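# Slide the open bin into the shelf's empty slot

## Task

Take the open-fronted bin from the table and place it in the empty slot of the shelf's bin row. Its open side must face outward like its neighbours, and its parts must stay inside it. The board overhead sits low, so tilting the bin may be needed. It counts only when the bin is pushed fully in, past the shelf's front lip, and the parts of the other bins remain in their own bins.

## Robot and tools

Robot: two arms on one base, left_arm (on the +y side, the robot's own left) and right_arm (on the -y side). Each has six joints and a two-finger gripper. The fingers extend along the gripper's +z axis and part along its y axis. end_effector_position is the spot between the finger pads, roughly 1 cm short of the tips.

Scene frame: origin at table height (z = 0) above the robot's foot centre; +x points out over the table, +z up, +y toward the left arm. The table edge begins near x = +0.15 m and may be turned a little. Reported hand positions and orientations can be off by a few centimetres, more at long reach. Arm bases sit at (-0.031, +0.275, +0.119) for left_arm and (-0.031, -0.275, +0.119) for right_arm, in metres.

Rows: every motion command is made of rows of 14 numbers, each in [-1, 1]. The first seven belong to left_arm, the next seven to right_arm, always both even if one arm is idle: dx, dy, dz, rx, ry, rz, opening. dx, dy, dz are offsets in the scene frame's axes, where 1.0 equals 0.6 m; rx, ry, rz form one rotation vector, 1.0 equalling 180 degrees, turning about the hand's own point. These six are offsets, not poses: they count from that arm's Hand target as it stood when the action or move began, so sending the same offset twice moves the arm twice. Six zeros re-request the current Hand target. Opening is absolute, not an offset: +1 fully open (0.094 m), -1 shut. Sending 0 as opening is a real command (half open), so repeat an arm's present opening to leave it alone. Orientation commands are clipped to within 40 degrees of the measured one at each step.

execute_actions(actions, cameras): actions is a list of actions; each action is a list of up to 15 rows, one row per 1/30 s step; a short action repeats its final row until 15 steps pass. All rows of one action are measured from that action's start pose. An empty list just reports state and images. cameras picks images: omitted/null/["all"] gives all, [] gives none; a wrong name voids the call.

move(target, speed, blend, opening_speed, blocking, cameras): drives each gripper along a straight line to its offset target. target is one 14-number row or a list of up to 15 rows; every row is an offset from the same starting Hand targets, not from the previous row. speed is the top path speed in m/s (0.002 to 4.3, default 0.25; turning up to twice that in rad/s), one value or one per target. blend (metres) rounds corners between listed targets. opening_speed (0.2 or more, scale units per second) makes fingers change gradually; use a low value to close gently. A changed opening in a later target is applied only after arrival and rest. Moves cap at 10 s of path. Paths ignore obstacles and the other arm; fast moves overshoot, stray and hit harder; a target far beyond a contact presses harder. Avoid paths passing close to an arm's own base; go around it. blocking=false returns after about 0.5 s while the move continues.

The result adds a "move:" line: done (at rest within 10 mm and 2 degrees), off_target, moving, held or fault, plus limits (paced = pose clipped, held = steps withheld by a check). Done does not prove contact or its absence.

wait(seconds 0 to 10, cameras): lets time run with commands held. stop(cameras): brakes a running move. zoom_image(camera, region): enlarges a region [x0, y0, x1, y1] in pixels (max 504 x 504) of the latest image from cam_head_left, cam_head_right, cam_left_wrist or cam_right_wrist (each 672x504). read_manual(section): only licence text. finished_scene(scene): give the current scene number; it ends the scene irreversibly, and the bin must stay in place without the robot.

Result lines: end_effector_position (m) and end_effector_quat_wxyz in the scene frame; Hand target (the base for the next offsets); Tool commands; Joint positions (last number = finger opening in metres); Joint velocities, marked "within noise" when still; Joint torques (include arm weight, offsets and noise; numbers 3 and 4 wrap at ±28 N m); grip_measured on the opening scale (reads up to ~2.7 mm wide when empty, slightly narrow under a squeeze); grip_effort_nm (negative = closing, not a pad force). Friction can leave a gripper a centimetre or more from its command; the next command, even zeros, retries, else send the remaining gap as an offset. To release a push, command the target back past the gripper. Release an object by commanding an opening clearly above grip_measured.

Cameras: two fixed head cameras (pinhole) and a fisheye on each wrist; calibration is approximate and wrist images may lag during motion.

Avoid: dropping the bin or spilling parts, letting go while something moves, fast impacts or heavy pushes, knocking parts out of other bins, anything falling or being left off the table, grippers or arms pressing against each other (never close one gripper on the other's fingers), and pushing toward unreachable poses or holding loads stretched out for long, which heats motors; a MOTOR HOT line warns, and at 100 °C that arm goes limp for 30 s or more. Loose objects may occasionally get nudged by outside forces.

Each tool is called after "Request:" by a JSON object that holds its "op" and its "data".

## Session

Request:
{"op": "execute_actions", "data": {"actions": []}}

Scene clock: 0.00 s.
left_arm: end_effector_position=(+0.5259, -0.0103, +0.3795) grip_measured=+1.000 grip_effort_nm=n/a end_effector_quat_wxyz=(+0.440, +0.680, +0.503, -0.301) | right_arm: end_effector_position=(+0.6044, -0.3936, +0.3100) grip_measured=+1.000 grip_effort_nm=n/a end_effector_quat_wxyz=(-0.529, -0.355, -0.627, +0.448)
Joint positions: left_arm=[0.375 1.685 1.499 -0.819 0.906 1.333 0.094] | right_arm=[-0.567 1.895 1.168 1.108 1.321 -0.514 0.094]
Joint velocities: within noise
Joint torques (N m): no reading
Heat: left arm: hottest elbow 27 °C; right arm: hottest waist 28 °C.
Hand target: left_arm +0.5333, -0.0108, +0.3932; +0.451, +0.682, +0.496, -0.293 | right_arm +0.6088, -0.3940, +0.3170; +0.534, +0.361, +0.621, -0.445
Tool commands: left_gripper/opening=+1.0 right_gripper/opening=+1.0

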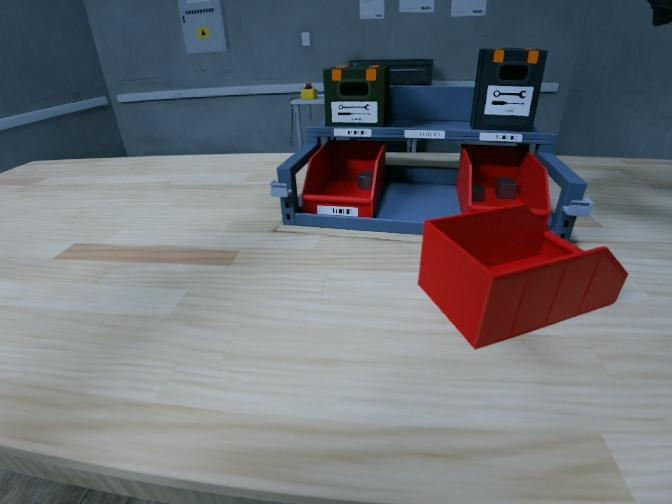

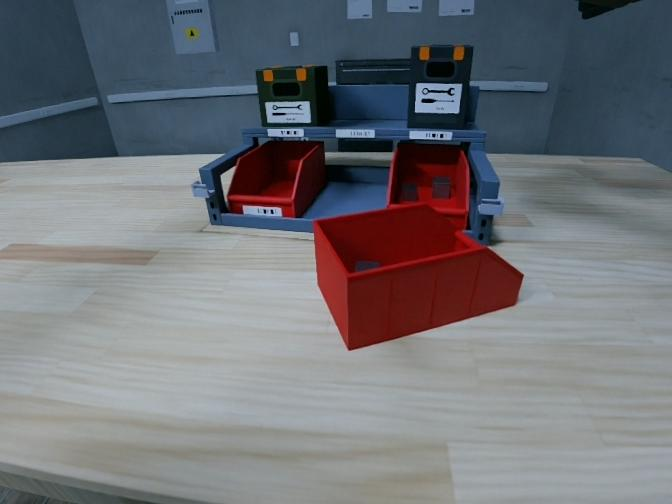

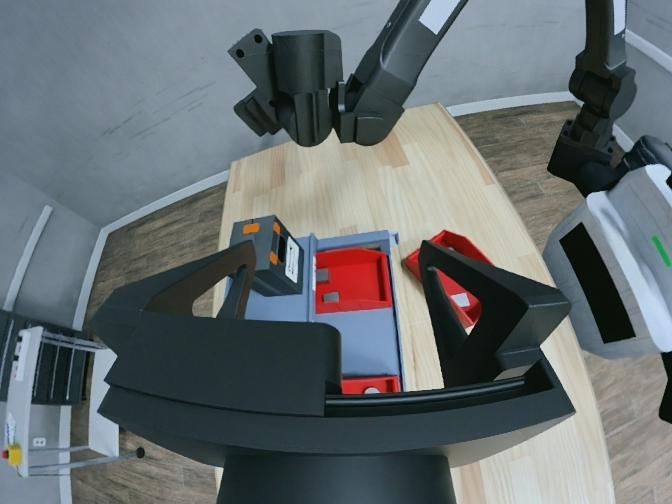

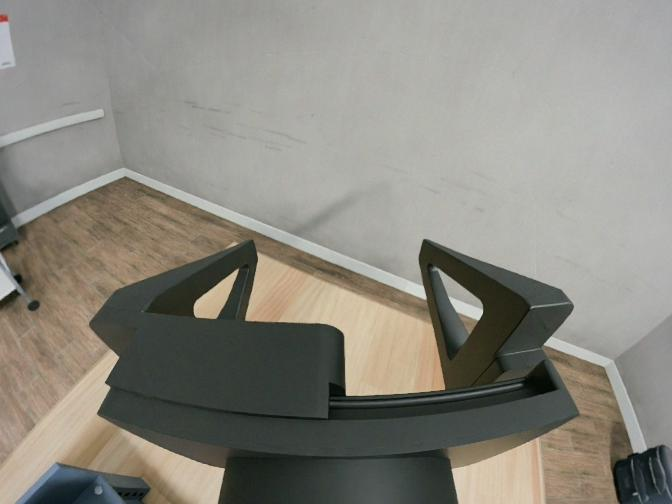

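Request:
{"op": "zoom_image", "data": {"camera": "cam_head_left", "region": [260, 30, 640, 360]}}

Request:
{"op": "zoom_image", "data": {"camera": "cam_head_right", "region": [180, 30, 560, 360]}}

Request:
{"op": "zoom_image", "data": {"camera": "cam_left_wrist", "region": [200, 180, 520, 420]}}

Scaled by 1.326 from the camera's 672x504 image, which has a finer 960x720 frame.

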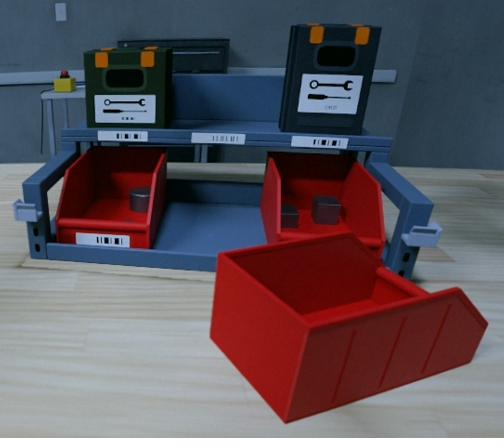

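Scaled by 1.326 from the camera's 672x504 image, which has a finer 960x720 frame.

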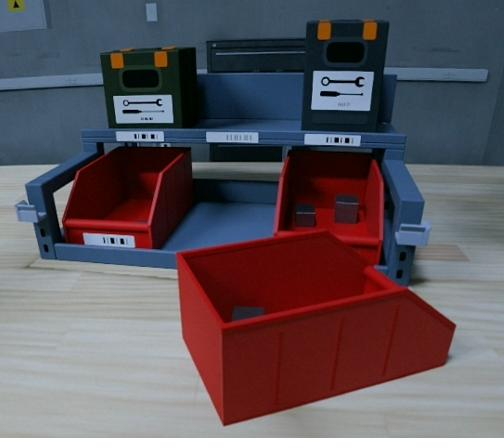

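Scaled by 1.575 from the camera's 672x504 image, which has a finer 960x720 frame.

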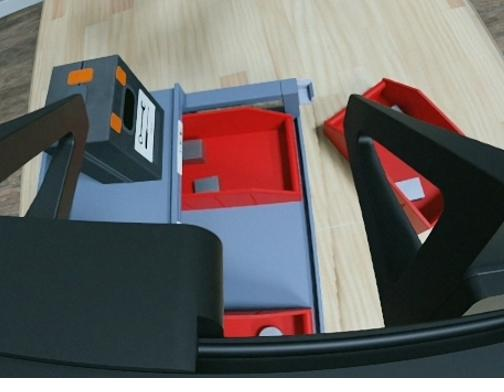

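Request:
{"op": "move", "data": {"target": [-0.3055, 0.1013, -0.1553, 0.4191, -0.3415, -0.2693, 1, 0,0,0,0,0,0,1], "speed": 0.4}}

Scene clock: 85.53 s.
left_arm: end_effector_position=(+0.3560, +0.0524, +0.3017) grip_measured=+1.000 grip_effort_nm=0.002 end_effector_quat_wxyz=(-0.060, +0.952, +0.158, +0.256) | right_arm: end_effector_position=(+0.6044, -0.3936, +0.3100) grip_measured=+1.000 grip_effort_nm=0.002 end_effector_quat_wxyz=(-0.529, -0.355, -0.627, +0.448)
Joint positions: left_arm=[-0.122 1.397 1.089 -1.052 -0.628 2.092 0.094] | right_arm=[-0.567 1.895 1.168 1.108 1.321 -0.514 0.094]
Joint velocities: within noise
Joint torques (N m): left_arm=[-2.73 -10.87 8.05 0.06 -0.32 0.02] | right_arm=[1.9 -17.49 8.36 0.94 -0.29 -0.1]
Heat: left arm: hottest elbow 36 °C; right arm: hottest shoulder 32 °C.
Hand target: left_arm +0.3499, +0.0500, +0.2999; +0.000, +0.966, +0.000, +0.259 | right_arm +0.6088, -0.3940, +0.3170; +0.534, +0.361, +0.621, -0.445
Off the commanded pose: left_arm 0.007 m, 19 deg | right_arm 0.008 m, 1 deg.
joint sent to its limit (left arm) — joint 6 (wrist roll), upper limit. The joint targets are off in orientation, not in position.
move: off_target (left_arm)
camera_calibration:
cam_left_wrist: T_world_to_cam=[[-0.332446, 0.942671, 0.0291747, 0.057968], [0.389046, 0.108891, 0.91476, -0.413534], [0.859141, 0.315458, -0.402943, -0.0783492], [0, 0, 0, 1]] pos_world=[0.247468, 0.0151015, 0.345023]

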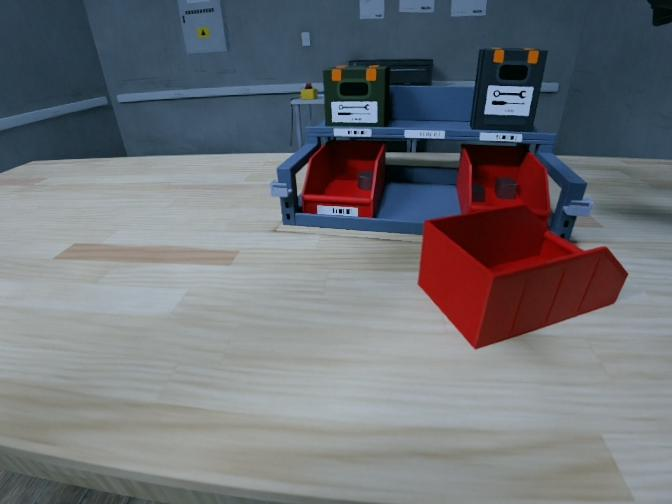

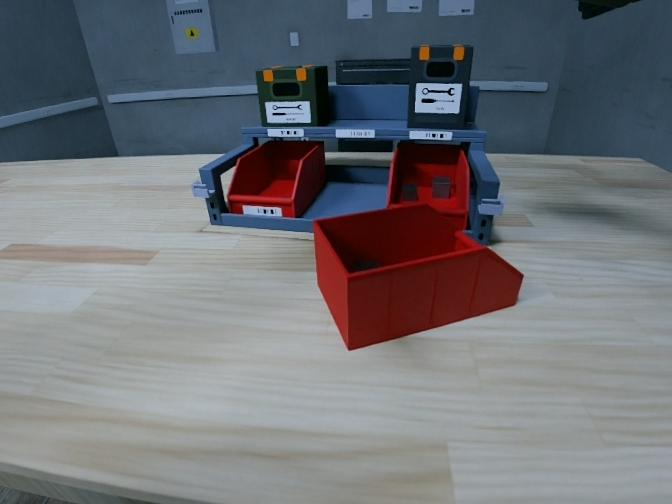

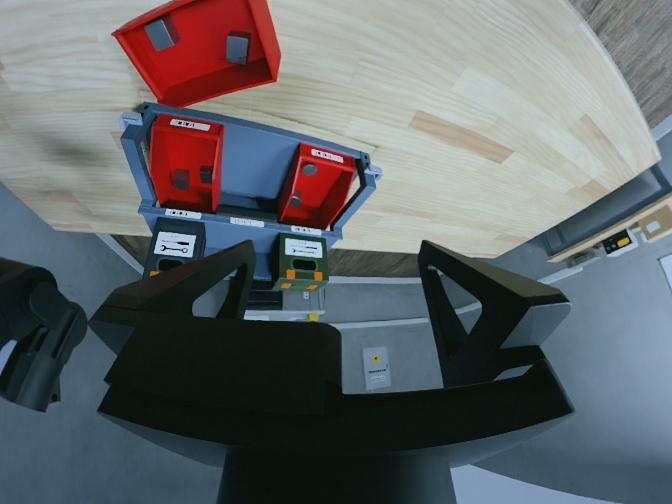

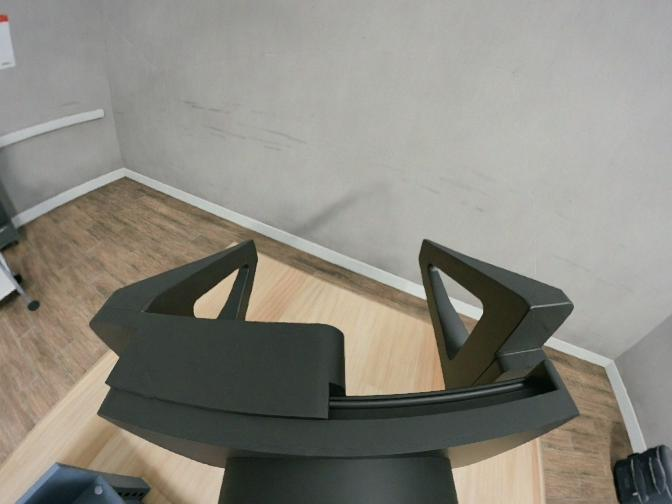

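Request:
{"op": "zoom_image", "data": {"camera": "cam_left_wrist", "region": [90, 0, 410, 300]}}

Scaled by 1.575 from the camera's 672x504 image, which has a finer 960x720 frame.

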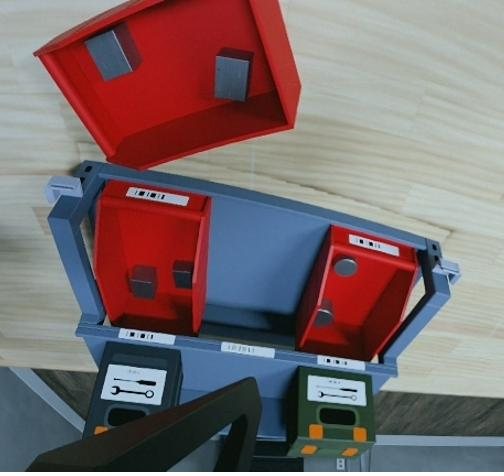

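Request:
{"op": "move", "data": {"target": [0.117, -0.083, 0.2, -0.527, 0, 0.815, 1, 0,0,0,0,0,0,1], "speed": 0.5}}

Scene clock: 149.43 s.
left_arm: end_effector_position=(+0.4087, +0.0121, +0.3931) grip_measured=+1.000 grip_effort_nm=0.002 end_effector_quat_wxyz=(+0.290, +0.054, +0.955, +0.028) | right_arm: end_effector_position=(+0.6044, -0.3936, +0.3100) grip_measured=+1.000 grip_effort_nm=-0.002 end_effector_quat_wxyz=(-0.529, -0.355, -0.627, +0.448)
Joint positions: left_arm=[-0.104 1.403 1.315 -1.04 -0.547 -0.518 0.094] | right_arm=[-0.567 1.895 1.168 1.108 1.321 -0.514 0.094]
Joint velocities: within noise
Joint torques (N m): left_arm=[-2.49 -11.16 14.09 0.73 -0.38 -0.14] | right_arm=[1.85 -17.26 8.36 0.87 -0.28 -0.11]
Heat: left arm: hottest elbow 35 °C; right arm: hottest shoulder 33 °C.
Hand target: left_arm +0.4201, +0.0001, +0.4202; +0.307, +0.045, +0.951, +0.012 | right_arm +0.6088, -0.3940, +0.3170; +0.534, +0.361, +0.621, -0.445
Off the commanded pose: left_arm 0.031 m, 3 deg | right_arm 0.008 m, 1 deg.
move: off_target (left_arm)
camera_calibration:
cam_left_wrist: T_world_to_cam=[[-0.0832305, -0.992949, -0.0844141, 0.076945], [-0.996046, 0.08025, 0.0381133, 0.397828], [-0.0310704, 0.0872525, -0.995702, 0.525579], [0, 0, 0, 1]] pos_world=[0.418989, -0.00138128, 0.514652]

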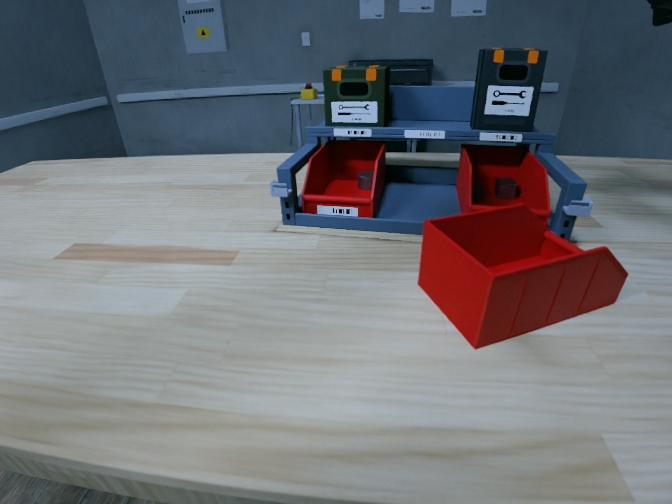

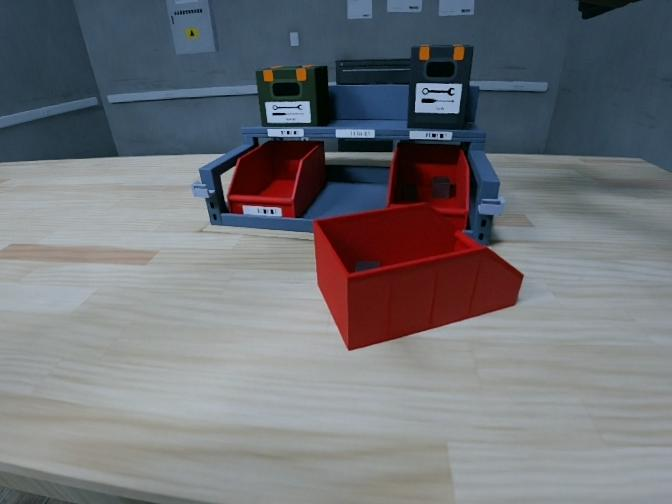

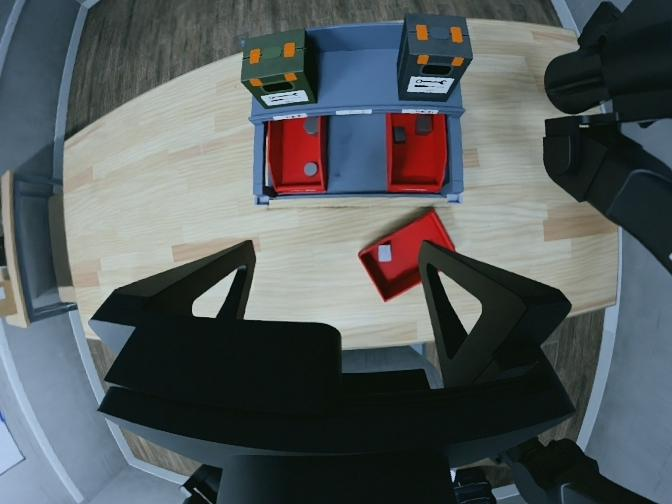

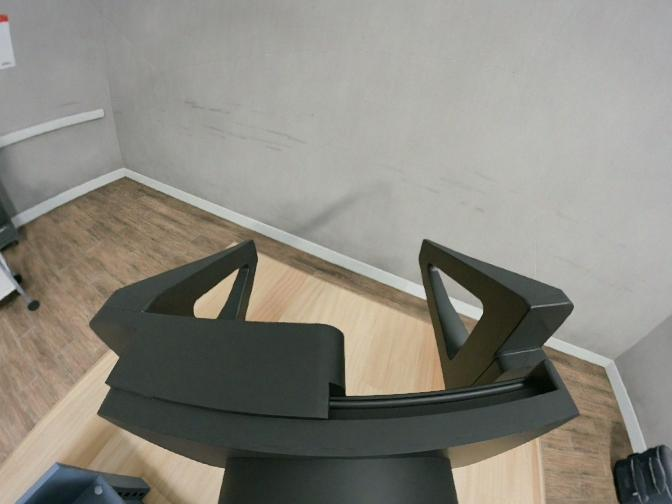

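Request:
{"op": "zoom_image", "data": {"camera": "cam_left_wrist", "region": [230, 80, 480, 310]}}

Scaled by 2.016 from the camera's 672x504 image, which has a finer 960x720 frame.

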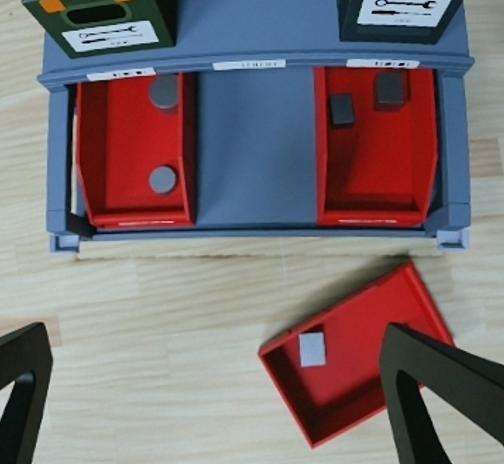

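Request:
{"op": "zoom_image", "data": {"camera": "cam_head_right", "region": [180, 120, 340, 240]}}

Request:
{"op": "zoom_image", "data": {"camera": "cam_head_right", "region": [370, 120, 530, 240]}}

Request:
{"op": "zoom_image", "data": {"camera": "cam_head_left", "region": [400, 190, 640, 360]}}

Scaled by 3.150 from the camera's 672x504 image, which has a finer 960x720 frame.

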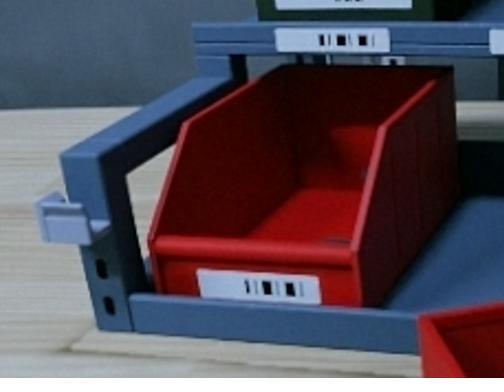

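Scaled by 3.150 from the camera's 672x504 image, which has a finer 960x720 frame.

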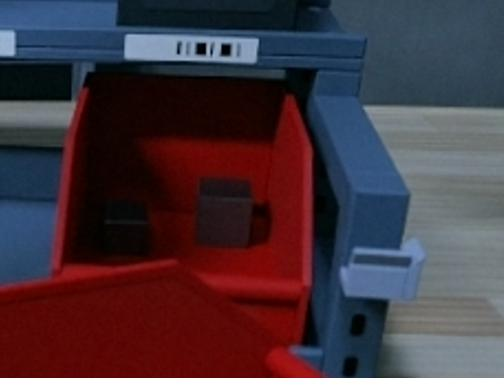

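Scaled by 2.100 from the camera's 672x504 image, which has a finer 960x720 frame.

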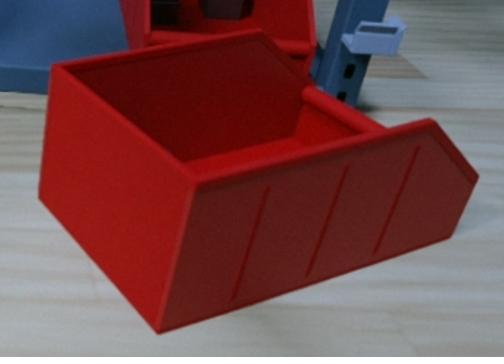

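Request:
{"op": "zoom_image", "data": {"camera": "cam_head_left", "region": [360, 110, 500, 250]}}

Request:
{"op": "zoom_image", "data": {"camera": "cam_head_right", "region": [270, 110, 410, 250]}}

Scaled by 3.600 from the camera's 672x504 image, which has a finer 960x720 frame.

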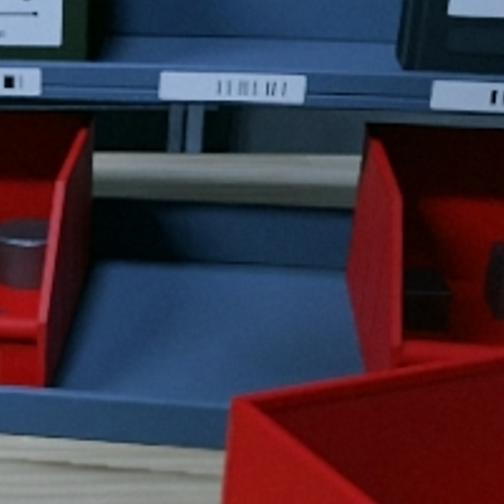

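Scaled by 3.600 from the camera's 672x504 image, which has a finer 960x720 frame.

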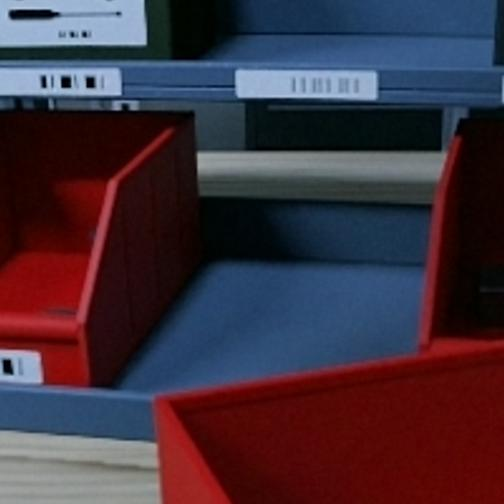

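Request:
{"op": "move", "data": {"target": [0.01, -0.2917, -0.3667, -0.0528, 0.1938, 0.1686, 1, 0,0,0,0,0,0,1], "speed": 0.3}}

Scene clock: 303.13 s.
left_arm: end_effector_position=(+0.4140, -0.0863, +0.2654) grip_measured=+1.000 grip_effort_nm=-0.002 end_effector_quat_wxyz=(+0.113, -0.096, +0.989, +0.017) | right_arm: end_effector_position=(+0.6044, -0.3936, +0.3100) grip_measured=+1.000 grip_effort_nm=-0.002 end_effector_quat_wxyz=(-0.529, -0.355, -0.627, +0.448)
Joint positions: left_arm=[-0.13 1.815 1.546 -1.203 -0.337 -0.982 0.094] | right_arm=[-0.567 1.895 1.168 1.108 1.321 -0.514 0.094]
Joint velocities: within noise
Joint torques (N m): left_arm=[-2.43 -18.08 7.84 0.69 -0.29 0.02] | right_arm=[2.02 -17.32 8.35 0.94 -0.29 -0.1]
Heat: left arm: hottest elbow 50 °C; right arm: hottest shoulder 34 °C.
Hand target: left_arm +0.4133, -0.0845, +0.2682; +0.116, -0.092, +0.989, +0.016 (not the last commanded pose) | right_arm +0.6088, -0.3940, +0.3170; +0.534, +0.361, +0.621, -0.445
Off the commanded pose: left_arm 0.111 m, 20 deg | right_arm 0.008 m, 1 deg.
move: held (left_arm; a check stopped the path); limits=held
pose unreachable (left arm): on one or more control steps of this call, first in action 0 (counted from 0), this arm could not follow its commanded pose, so it was not sent that pose on those steps. It may still have moved: this result reports where it is.
cause: moving toward the commanded pose would bring a part of the arm too close to another arm (this arm's fingers and the right arm's wrist (the part past joint 4)).
camera_calibration:
cam_left_wrist: T_world_to_cam=[[0.197945, -0.980121, -0.0134664, -0.165197], [-0.903922, -0.187835, 0.384244, 0.262798], [-0.379135, -0.0638867, -0.923133, 0.518907], [0, 0, 0, 1]] pos_world=[0.466985, -0.0793994, 0.375817]

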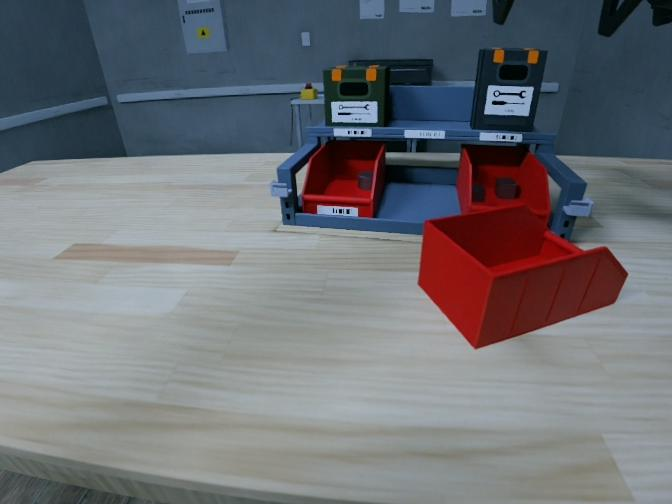

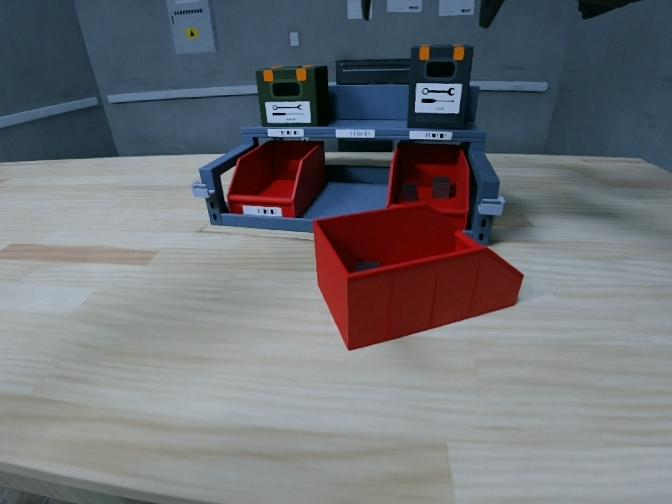

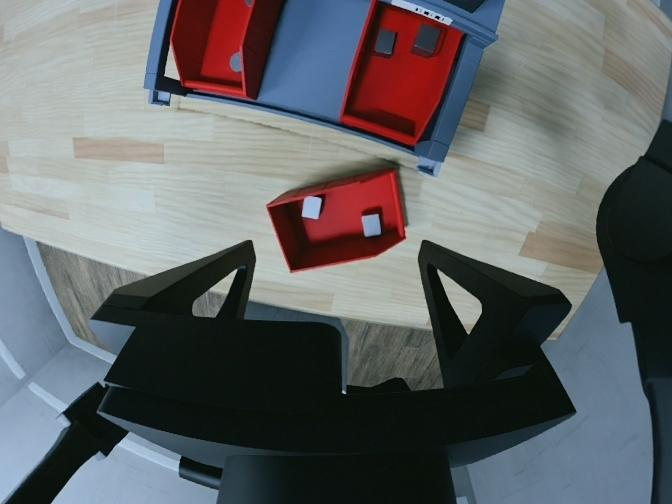

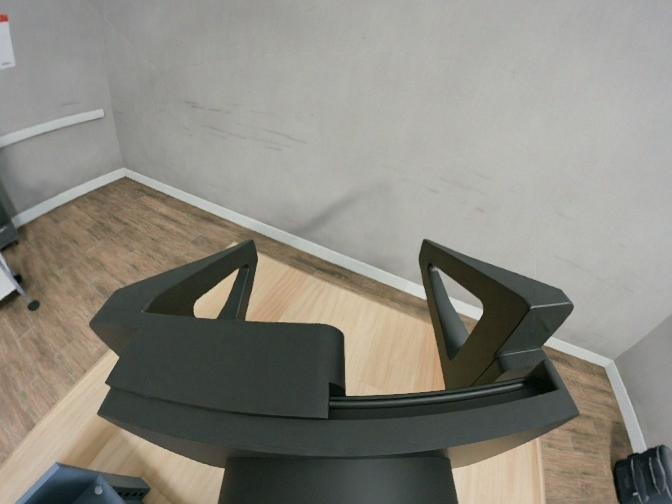

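Request:
{"op": "move", "data": {"target": [0,0,0,0,0,0,1, -0.381,-0.26,0.03,0,0,0,1], "speed": 0.3, "cameras": ["cam_right_wrist", "cam_left_wrist"]}}

Scene clock: 310.07 s.
left_arm: end_effector_position=(+0.4140, -0.0863, +0.2654) grip_measured=+1.000 grip_effort_nm=0.002 end_effector_quat_wxyz=(+0.113, -0.096, +0.989, +0.017) | right_arm: end_effector_position=(+0.3860, -0.5452, +0.3343) grip_measured=+1.000 grip_effort_nm=0.002 end_effector_quat_wxyz=(-0.536, -0.355, -0.624, +0.444)
Joint positions: left_arm=[-0.13 1.815 1.546 -1.203 -0.337 -0.982 0.094] | right_arm=[-0.929 1.332 0.563 0.943 0.96 -0.272 0.094]
Joint velocities: within noise
Joint torques (N m): left_arm=[-2.43 -18.08 7.84 0.7 -0.29 0.02] | right_arm=[-0.5 -10.46 6.11 0.72 -0.22 0]
Heat: left arm: hottest elbow 48 °C; right arm: hottest shoulder 34 °C.
Hand target: left_arm +0.4133, -0.0845, +0.2682; +0.116, -0.093, +0.989, +0.016 | right_arm +0.3801, -0.5499, +0.3349; +0.535, +0.361, +0.621, -0.445
Off the commanded pose: left_arm 0.003 m, 1 deg | right_arm 0.008 m, 1 deg.
move: done
camera_calibration:
cam_left_wrist: T_world_to_cam=[[0.19755, -0.980198, -0.0136165, -0.165061], [-0.904005, -0.187531, 0.384197, 0.26286], [-0.379142, -0.0635885, -0.923151, 0.518934], [0, 0, 0, 1]] pos_world=[0.466984, -0.0794997, 0.375817]
cam_right_wrist: T_world_to_cam=[[-0.911704, -0.365914, 0.186824, 0.0916203], [-0.366551, 0.519053, -0.772156, 0.685202], [0.185571, -0.772458, -0.607349, -0.167638], [0, 0, 0, 1]] pos_world=[0.365801, -0.451624, 0.410151]
Images, in order (width x height): cam_left_wrist 672x504, cam_right_wrist 672x504.

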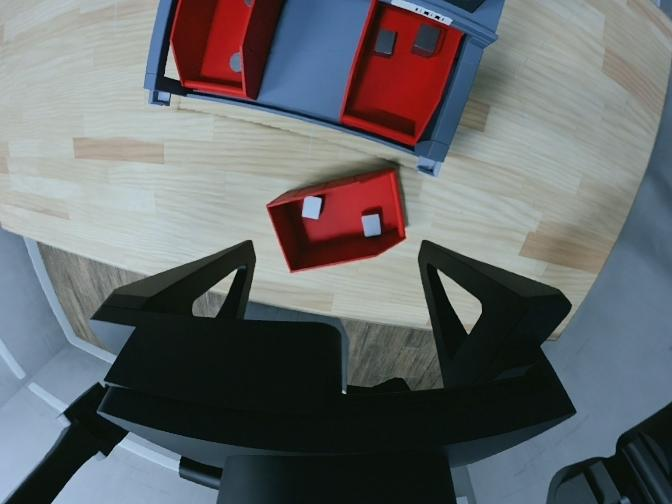

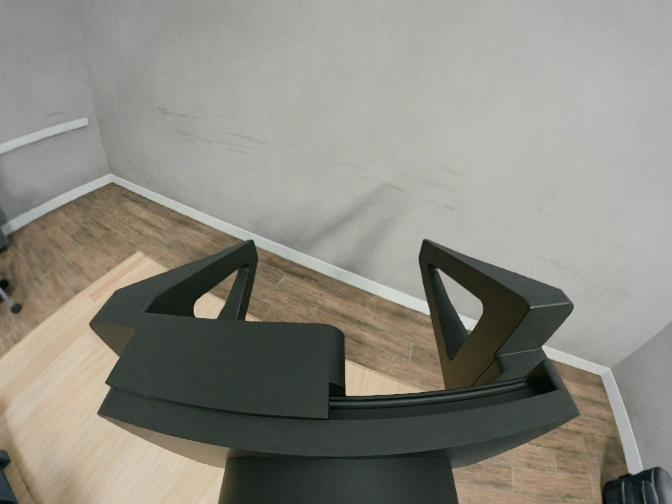

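Request:
{"op": "zoom_image", "data": {"camera": "cam_left_wrist", "region": [250, 140, 430, 290]}}

Scaled by 2.800 from the camera's 672x504 image, which has a finer 960x720 frame.

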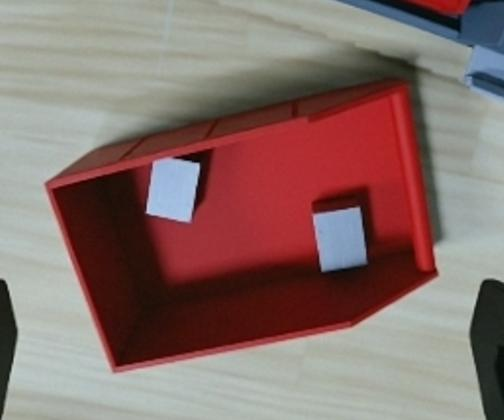

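Request:
{"op": "move", "data": {"target": [0.0117, -0.1525, -0.2470, -0.0264, 0.0694, 0.0850, -0.2, 0,0,0,0,0,0,1], "speed": 0.2, "cameras": ["cam_head_left", "cam_left_wrist"]}}

Scene clock: 363.70 s.
left_arm: end_effector_position=(+0.4071, -0.1584, +0.1094) grip_measured=-0.198 grip_effort_nm=-0.115 end_effector_quat_wxyz=(-0.008, -0.221, +0.975, +0.019) | right_arm: end_effector_position=(+0.3860, -0.5452, +0.3342) grip_measured=+1.000 grip_effort_nm=0.002 end_effector_quat_wxyz=(-0.536, -0.356, -0.624, +0.443)
Joint positions: left_arm=[-0.13 2.173 1.688 -1.145 -0.141 -1.267 0.038] | right_arm=[-0.929 1.332 0.563 0.942 0.96 -0.271 0.094]
Joint velocities: within noise
Joint torques (N m): left_arm=[-3.37 -19.78 11.36 0.16 -0.01 -0.14] | right_arm=[-0.56 -10.29 6.11 0.85 -0.2 0]
Heat: left arm: hottest elbow 38 °C; right arm: hottest shoulder 32 °C.
Hand target: left_arm +0.4205, -0.1760, +0.1201; +0.002, -0.226, +0.974, +0.000 | right_arm +0.3802, -0.5499, +0.3349; +0.534, +0.361, +0.621, -0.444
Off the commanded pose: left_arm 0.024 m, 2 deg | right_arm 0.008 m, 1 deg.
move: off_target (left_arm)
camera_calibration:
cam_left_wrist: T_world_to_cam=[[0.43308, -0.900359, -0.0423711, -0.316554], [-0.716188, -0.372273, 0.590329, 0.174766], [-0.547282, -0.225314, -0.80605, 0.397792], [0, 0, 0, 1]] pos_world=[0.479962, -0.130324, 0.204058]
Images, in order (width x height): cam_head_left 672x504, cam_left_wrist 672x504.

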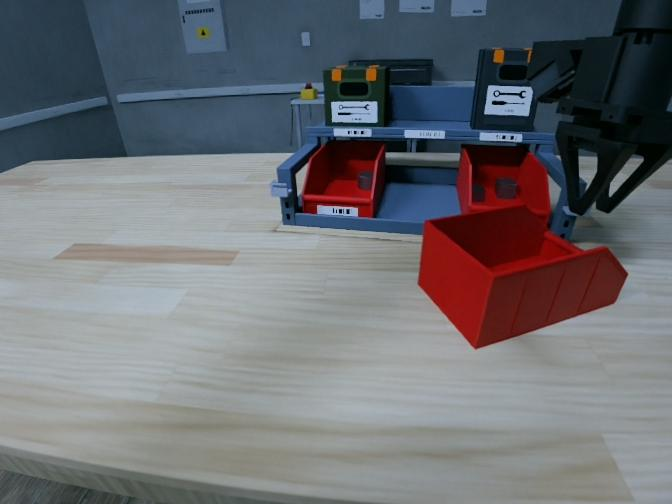

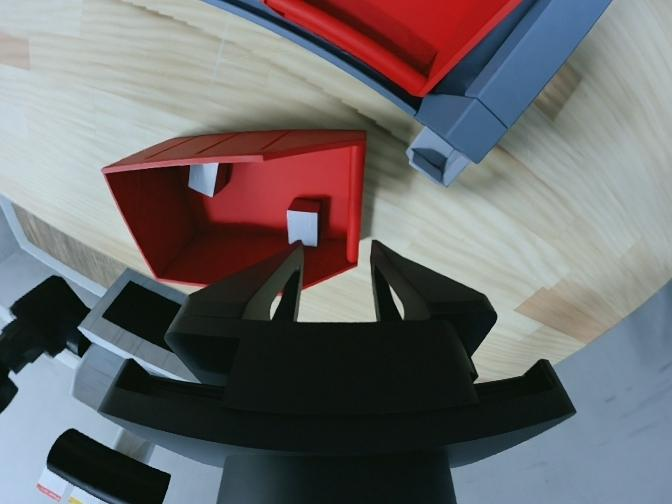

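Request:
{"op": "zoom_image", "data": {"camera": "cam_left_wrist", "region": [240, 110, 440, 310]}}

Scaled by 2.520 from the camera's 672x504 image, which has a finer 960x720 frame.

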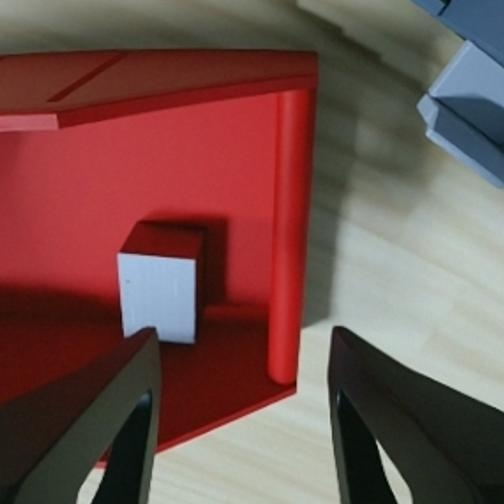

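Request:
{"op": "move", "data": {"target": [0.005, -0.0217, -0.0783, 0, 0, 0, -0.2, 0,0,0,0,0,0,1], "speed": 0.1, "cameras": ["cam_head_left", "cam_head_right", "cam_left_wrist"]}}

Scene clock: 387.10 s.
left_arm: end_effector_position=(+0.4077, -0.1689, +0.0602) grip_measured=-0.198 grip_effort_nm=-0.115 end_effector_quat_wxyz=(-0.012, -0.220, +0.975, +0.025) | right_arm: end_effector_position=(+0.3860, -0.5452, +0.3342) grip_measured=+1.000 grip_effort_nm=-0.002 end_effector_quat_wxyz=(-0.536, -0.356, -0.624, +0.443)
Joint positions: left_arm=[-0.13 2.266 1.71 -1.089 -0.141 -1.268 0.038] | right_arm=[-0.929 1.332 0.563 0.942 0.96 -0.271 0.094]
Joint velocities: within noise
Joint torques (N m): left_arm=[-3.55 -21.01 10.82 0.55 0 -0.14] | right_arm=[-0.32 -10.52 6.09 0.8 -0.2 0]
Heat: left arm: hottest elbow 38 °C; right arm: hottest shoulder 31 °C.
Hand target: left_arm +0.4235, -0.1891, +0.0732; +0.002, -0.226, +0.974, +0.000 | right_arm +0.3802, -0.5499, +0.3349; +0.534, +0.361, +0.622, -0.444
Off the commanded pose: left_arm 0.029 m, 3 deg | right_arm 0.008 m, 1 deg.
move: off_target (left_arm)
camera_calibration:
cam_left_wrist: T_world_to_cam=[[0.431778, -0.900216, -0.0563802, -0.326909], [-0.710552, -0.377979, 0.593505, 0.196799], [-0.555593, -0.216201, -0.802853, 0.360785], [0, 0, 0, 1]] pos_world=[0.481438, -0.141901, 0.154425]
Images, in order (width x height): cam_head_left 672x504, cam_head_right 672x504, cam_left_wrist 672x504.

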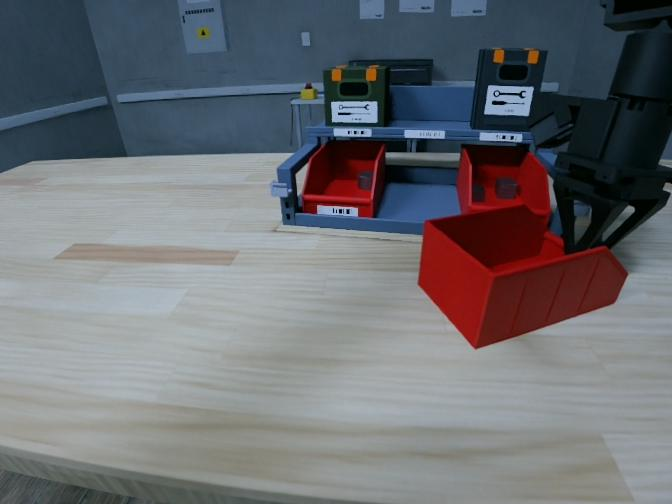

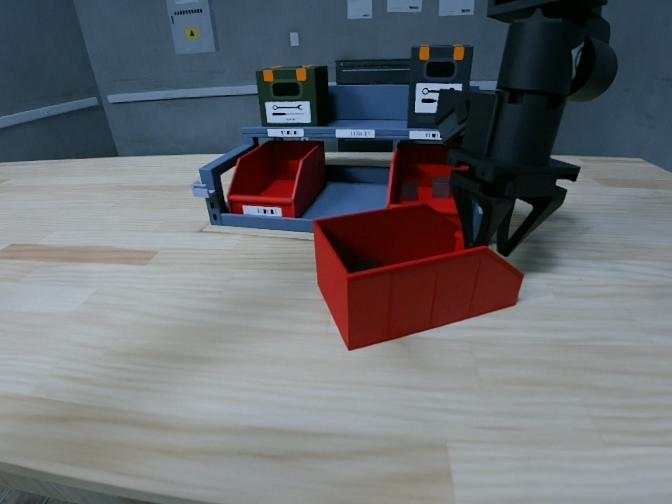

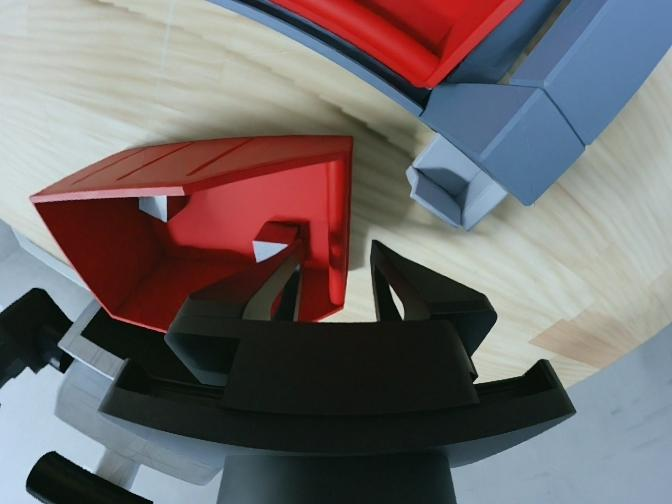

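Request:
{"op": "zoom_image", "data": {"camera": "cam_left_wrist", "region": [230, 120, 430, 340]}}

Request:
{"op": "zoom_image", "data": {"camera": "cam_head_left", "region": [500, 160, 672, 320]}}

Request:
{"op": "zoom_image", "data": {"camera": "cam_head_right", "region": [410, 160, 582, 320]}}

Scaled by 2.291 from the camera's 672x504 image, which has a finer 960x720 frame.

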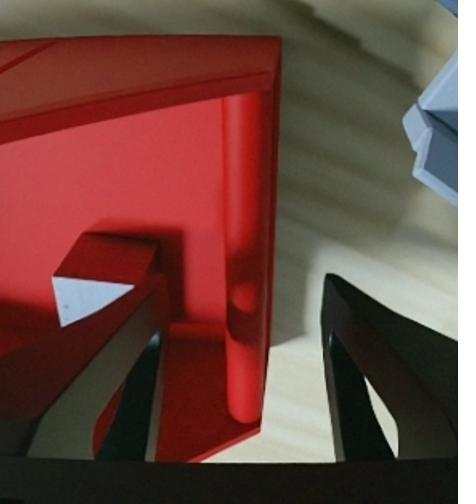

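Scaled by 2.930 from the camera's 672x504 image, which has a finer 960x720 frame.

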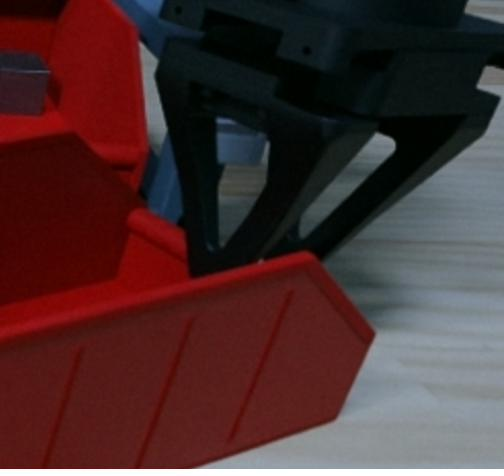

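Scaled by 2.930 from the camera's 672x504 image, which has a finer 960x720 frame.

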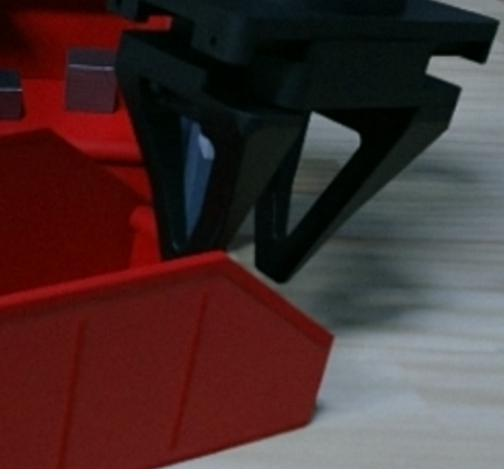

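Request:
{"op": "move", "data": {"target": [0, 0, -0.035, -0.0139, -0.0110, 0, -0.2, 0,0,0,0,0,0,1], "speed": 0.08, "cameras": ["cam_head_left", "cam_left_wrist"]}}

Scene clock: 445.73 s.
left_arm: end_effector_position=(+0.4250, -0.1886, +0.0584) grip_measured=-0.198 grip_effort_nm=-0.115 end_effector_quat_wxyz=(+0.014, -0.228, +0.973, -0.024) | right_arm: end_effector_position=(+0.3860, -0.5452, +0.3342) grip_measured=+1.000 grip_effort_nm=-0.002 end_effector_quat_wxyz=(-0.536, -0.356, -0.624, +0.443)
Joint positions: left_arm=[-0.13 2.266 1.704 -0.971 -0.137 -1.268 0.038] | right_arm=[-0.929 1.332 0.563 0.942 0.96 -0.271 0.094]
Joint velocities: within noise
Joint torques (N m): left_arm=[-3.02 -21.13 6.69 1.01 0.02 -0.02] | right_arm=[-0.56 -10.4 6.08 0.81 -0.19 -0.01]
Heat: left arm: hottest elbow 38 °C; right arm: hottest shoulder 30 °C.
Hand target: left_arm +0.4235, -0.1891, +0.0522; +0.013, -0.226, +0.974, -0.025 | right_arm +0.3802, -0.5499, +0.3349; +0.534, +0.361, +0.622, -0.444
Off the commanded pose: left_arm 0.006 m, 0 deg | right_arm 0.008 m, 1 deg.
move: done
camera_calibration:
cam_left_wrist: T_world_to_cam=[[0.445731, -0.893722, 0.0508393, -0.363225], [-0.74775, -0.340503, 0.570024, 0.227037], [-0.492132, -0.292092, -0.820053, 0.324414], [0, 0, 0, 1]] pos_world=[0.491323, -0.152557, 0.155086]
Images, in order (width x height): cam_head_left 672x504, cam_left_wrist 672x504.

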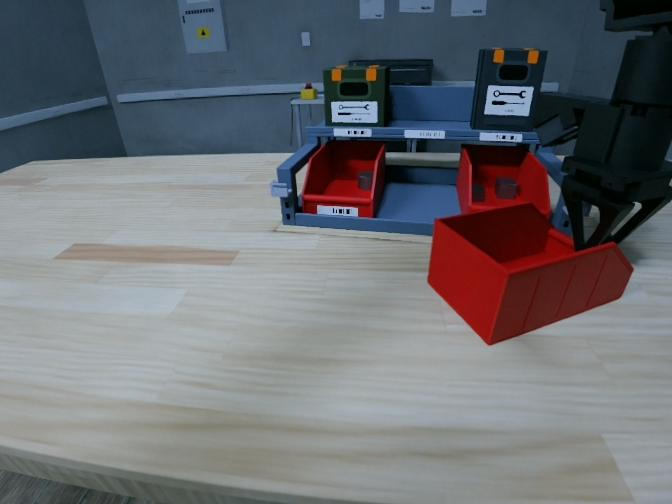

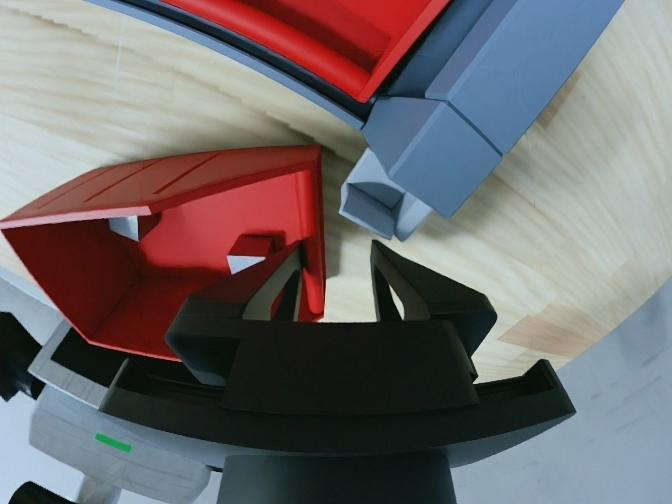

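Request:
{"op": "zoom_image", "data": {"camera": "cam_left_wrist", "region": [230, 120, 430, 340]}}

Scaled by 2.291 from the camera's 672x504 image, which has a finer 960x720 frame.

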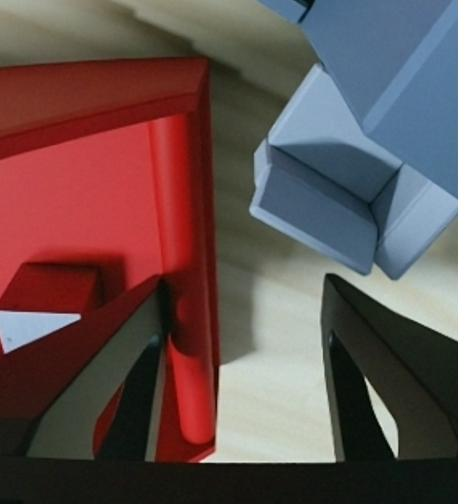

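Request:
{"op": "move", "data": {"target": [-0.0118, 0.0238, 0, 0, 0, 0, -0.2, 0,0,0,0,0,0,1], "speed": 0.1, "cameras": ["cam_left_wrist"]}}

Scene clock: 460.73 s.
left_arm: end_effector_position=(+0.4111, -0.1765, +0.0456) grip_measured=-0.198 grip_effort_nm=-0.110 end_effector_quat_wxyz=(+0.010, -0.225, +0.974, -0.017) | right_arm: end_effector_position=(+0.3860, -0.5452, +0.3342) grip_measured=+1.000 grip_effort_nm=0.002 end_effector_quat_wxyz=(-0.536, -0.356, -0.624, +0.443)
Joint positions: left_arm=[-0.13 2.252 1.639 -0.937 -0.137 -1.265 0.038] | right_arm=[-0.929 1.332 0.563 0.942 0.96 -0.271 0.094]
Joint velocities: within noise
Joint torques (N m): left_arm=[-2.43 -21.77 6.28 0.85 0 0.01] | right_arm=[-0.73 -10.34 6.08 0.8 -0.19 -0.01]
Heat: left arm: hottest elbow 37 °C; right arm: hottest shoulder 30 °C.
Hand target: left_arm +0.4164, -0.1747, +0.0522; +0.014, -0.226, +0.974, -0.025 | right_arm +0.3802, -0.5499, +0.3349; +0.534, +0.361, +0.622, -0.444
Off the commanded pose: left_arm 0.009 m, 1 deg | right_arm 0.008 m, 1 deg.
move: done
camera_calibration:
cam_left_wrist: T_world_to_cam=[[0.441712, -0.896501, 0.0343015, -0.343694], [-0.74255, -0.343867, 0.574783, 0.225095], [-0.503498, -0.279359, -0.817587, 0.31744], [0, 0, 0, 1]] pos_world=[0.478789, -0.14204, 0.141944]
Images, in order (width x height): cam_left_wrist 672x504.

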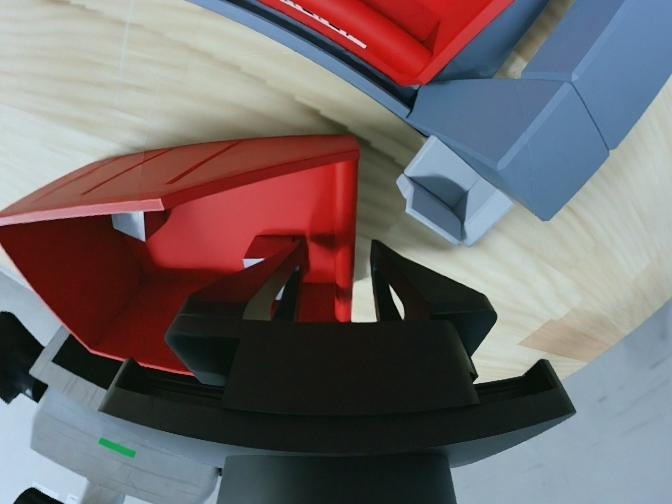

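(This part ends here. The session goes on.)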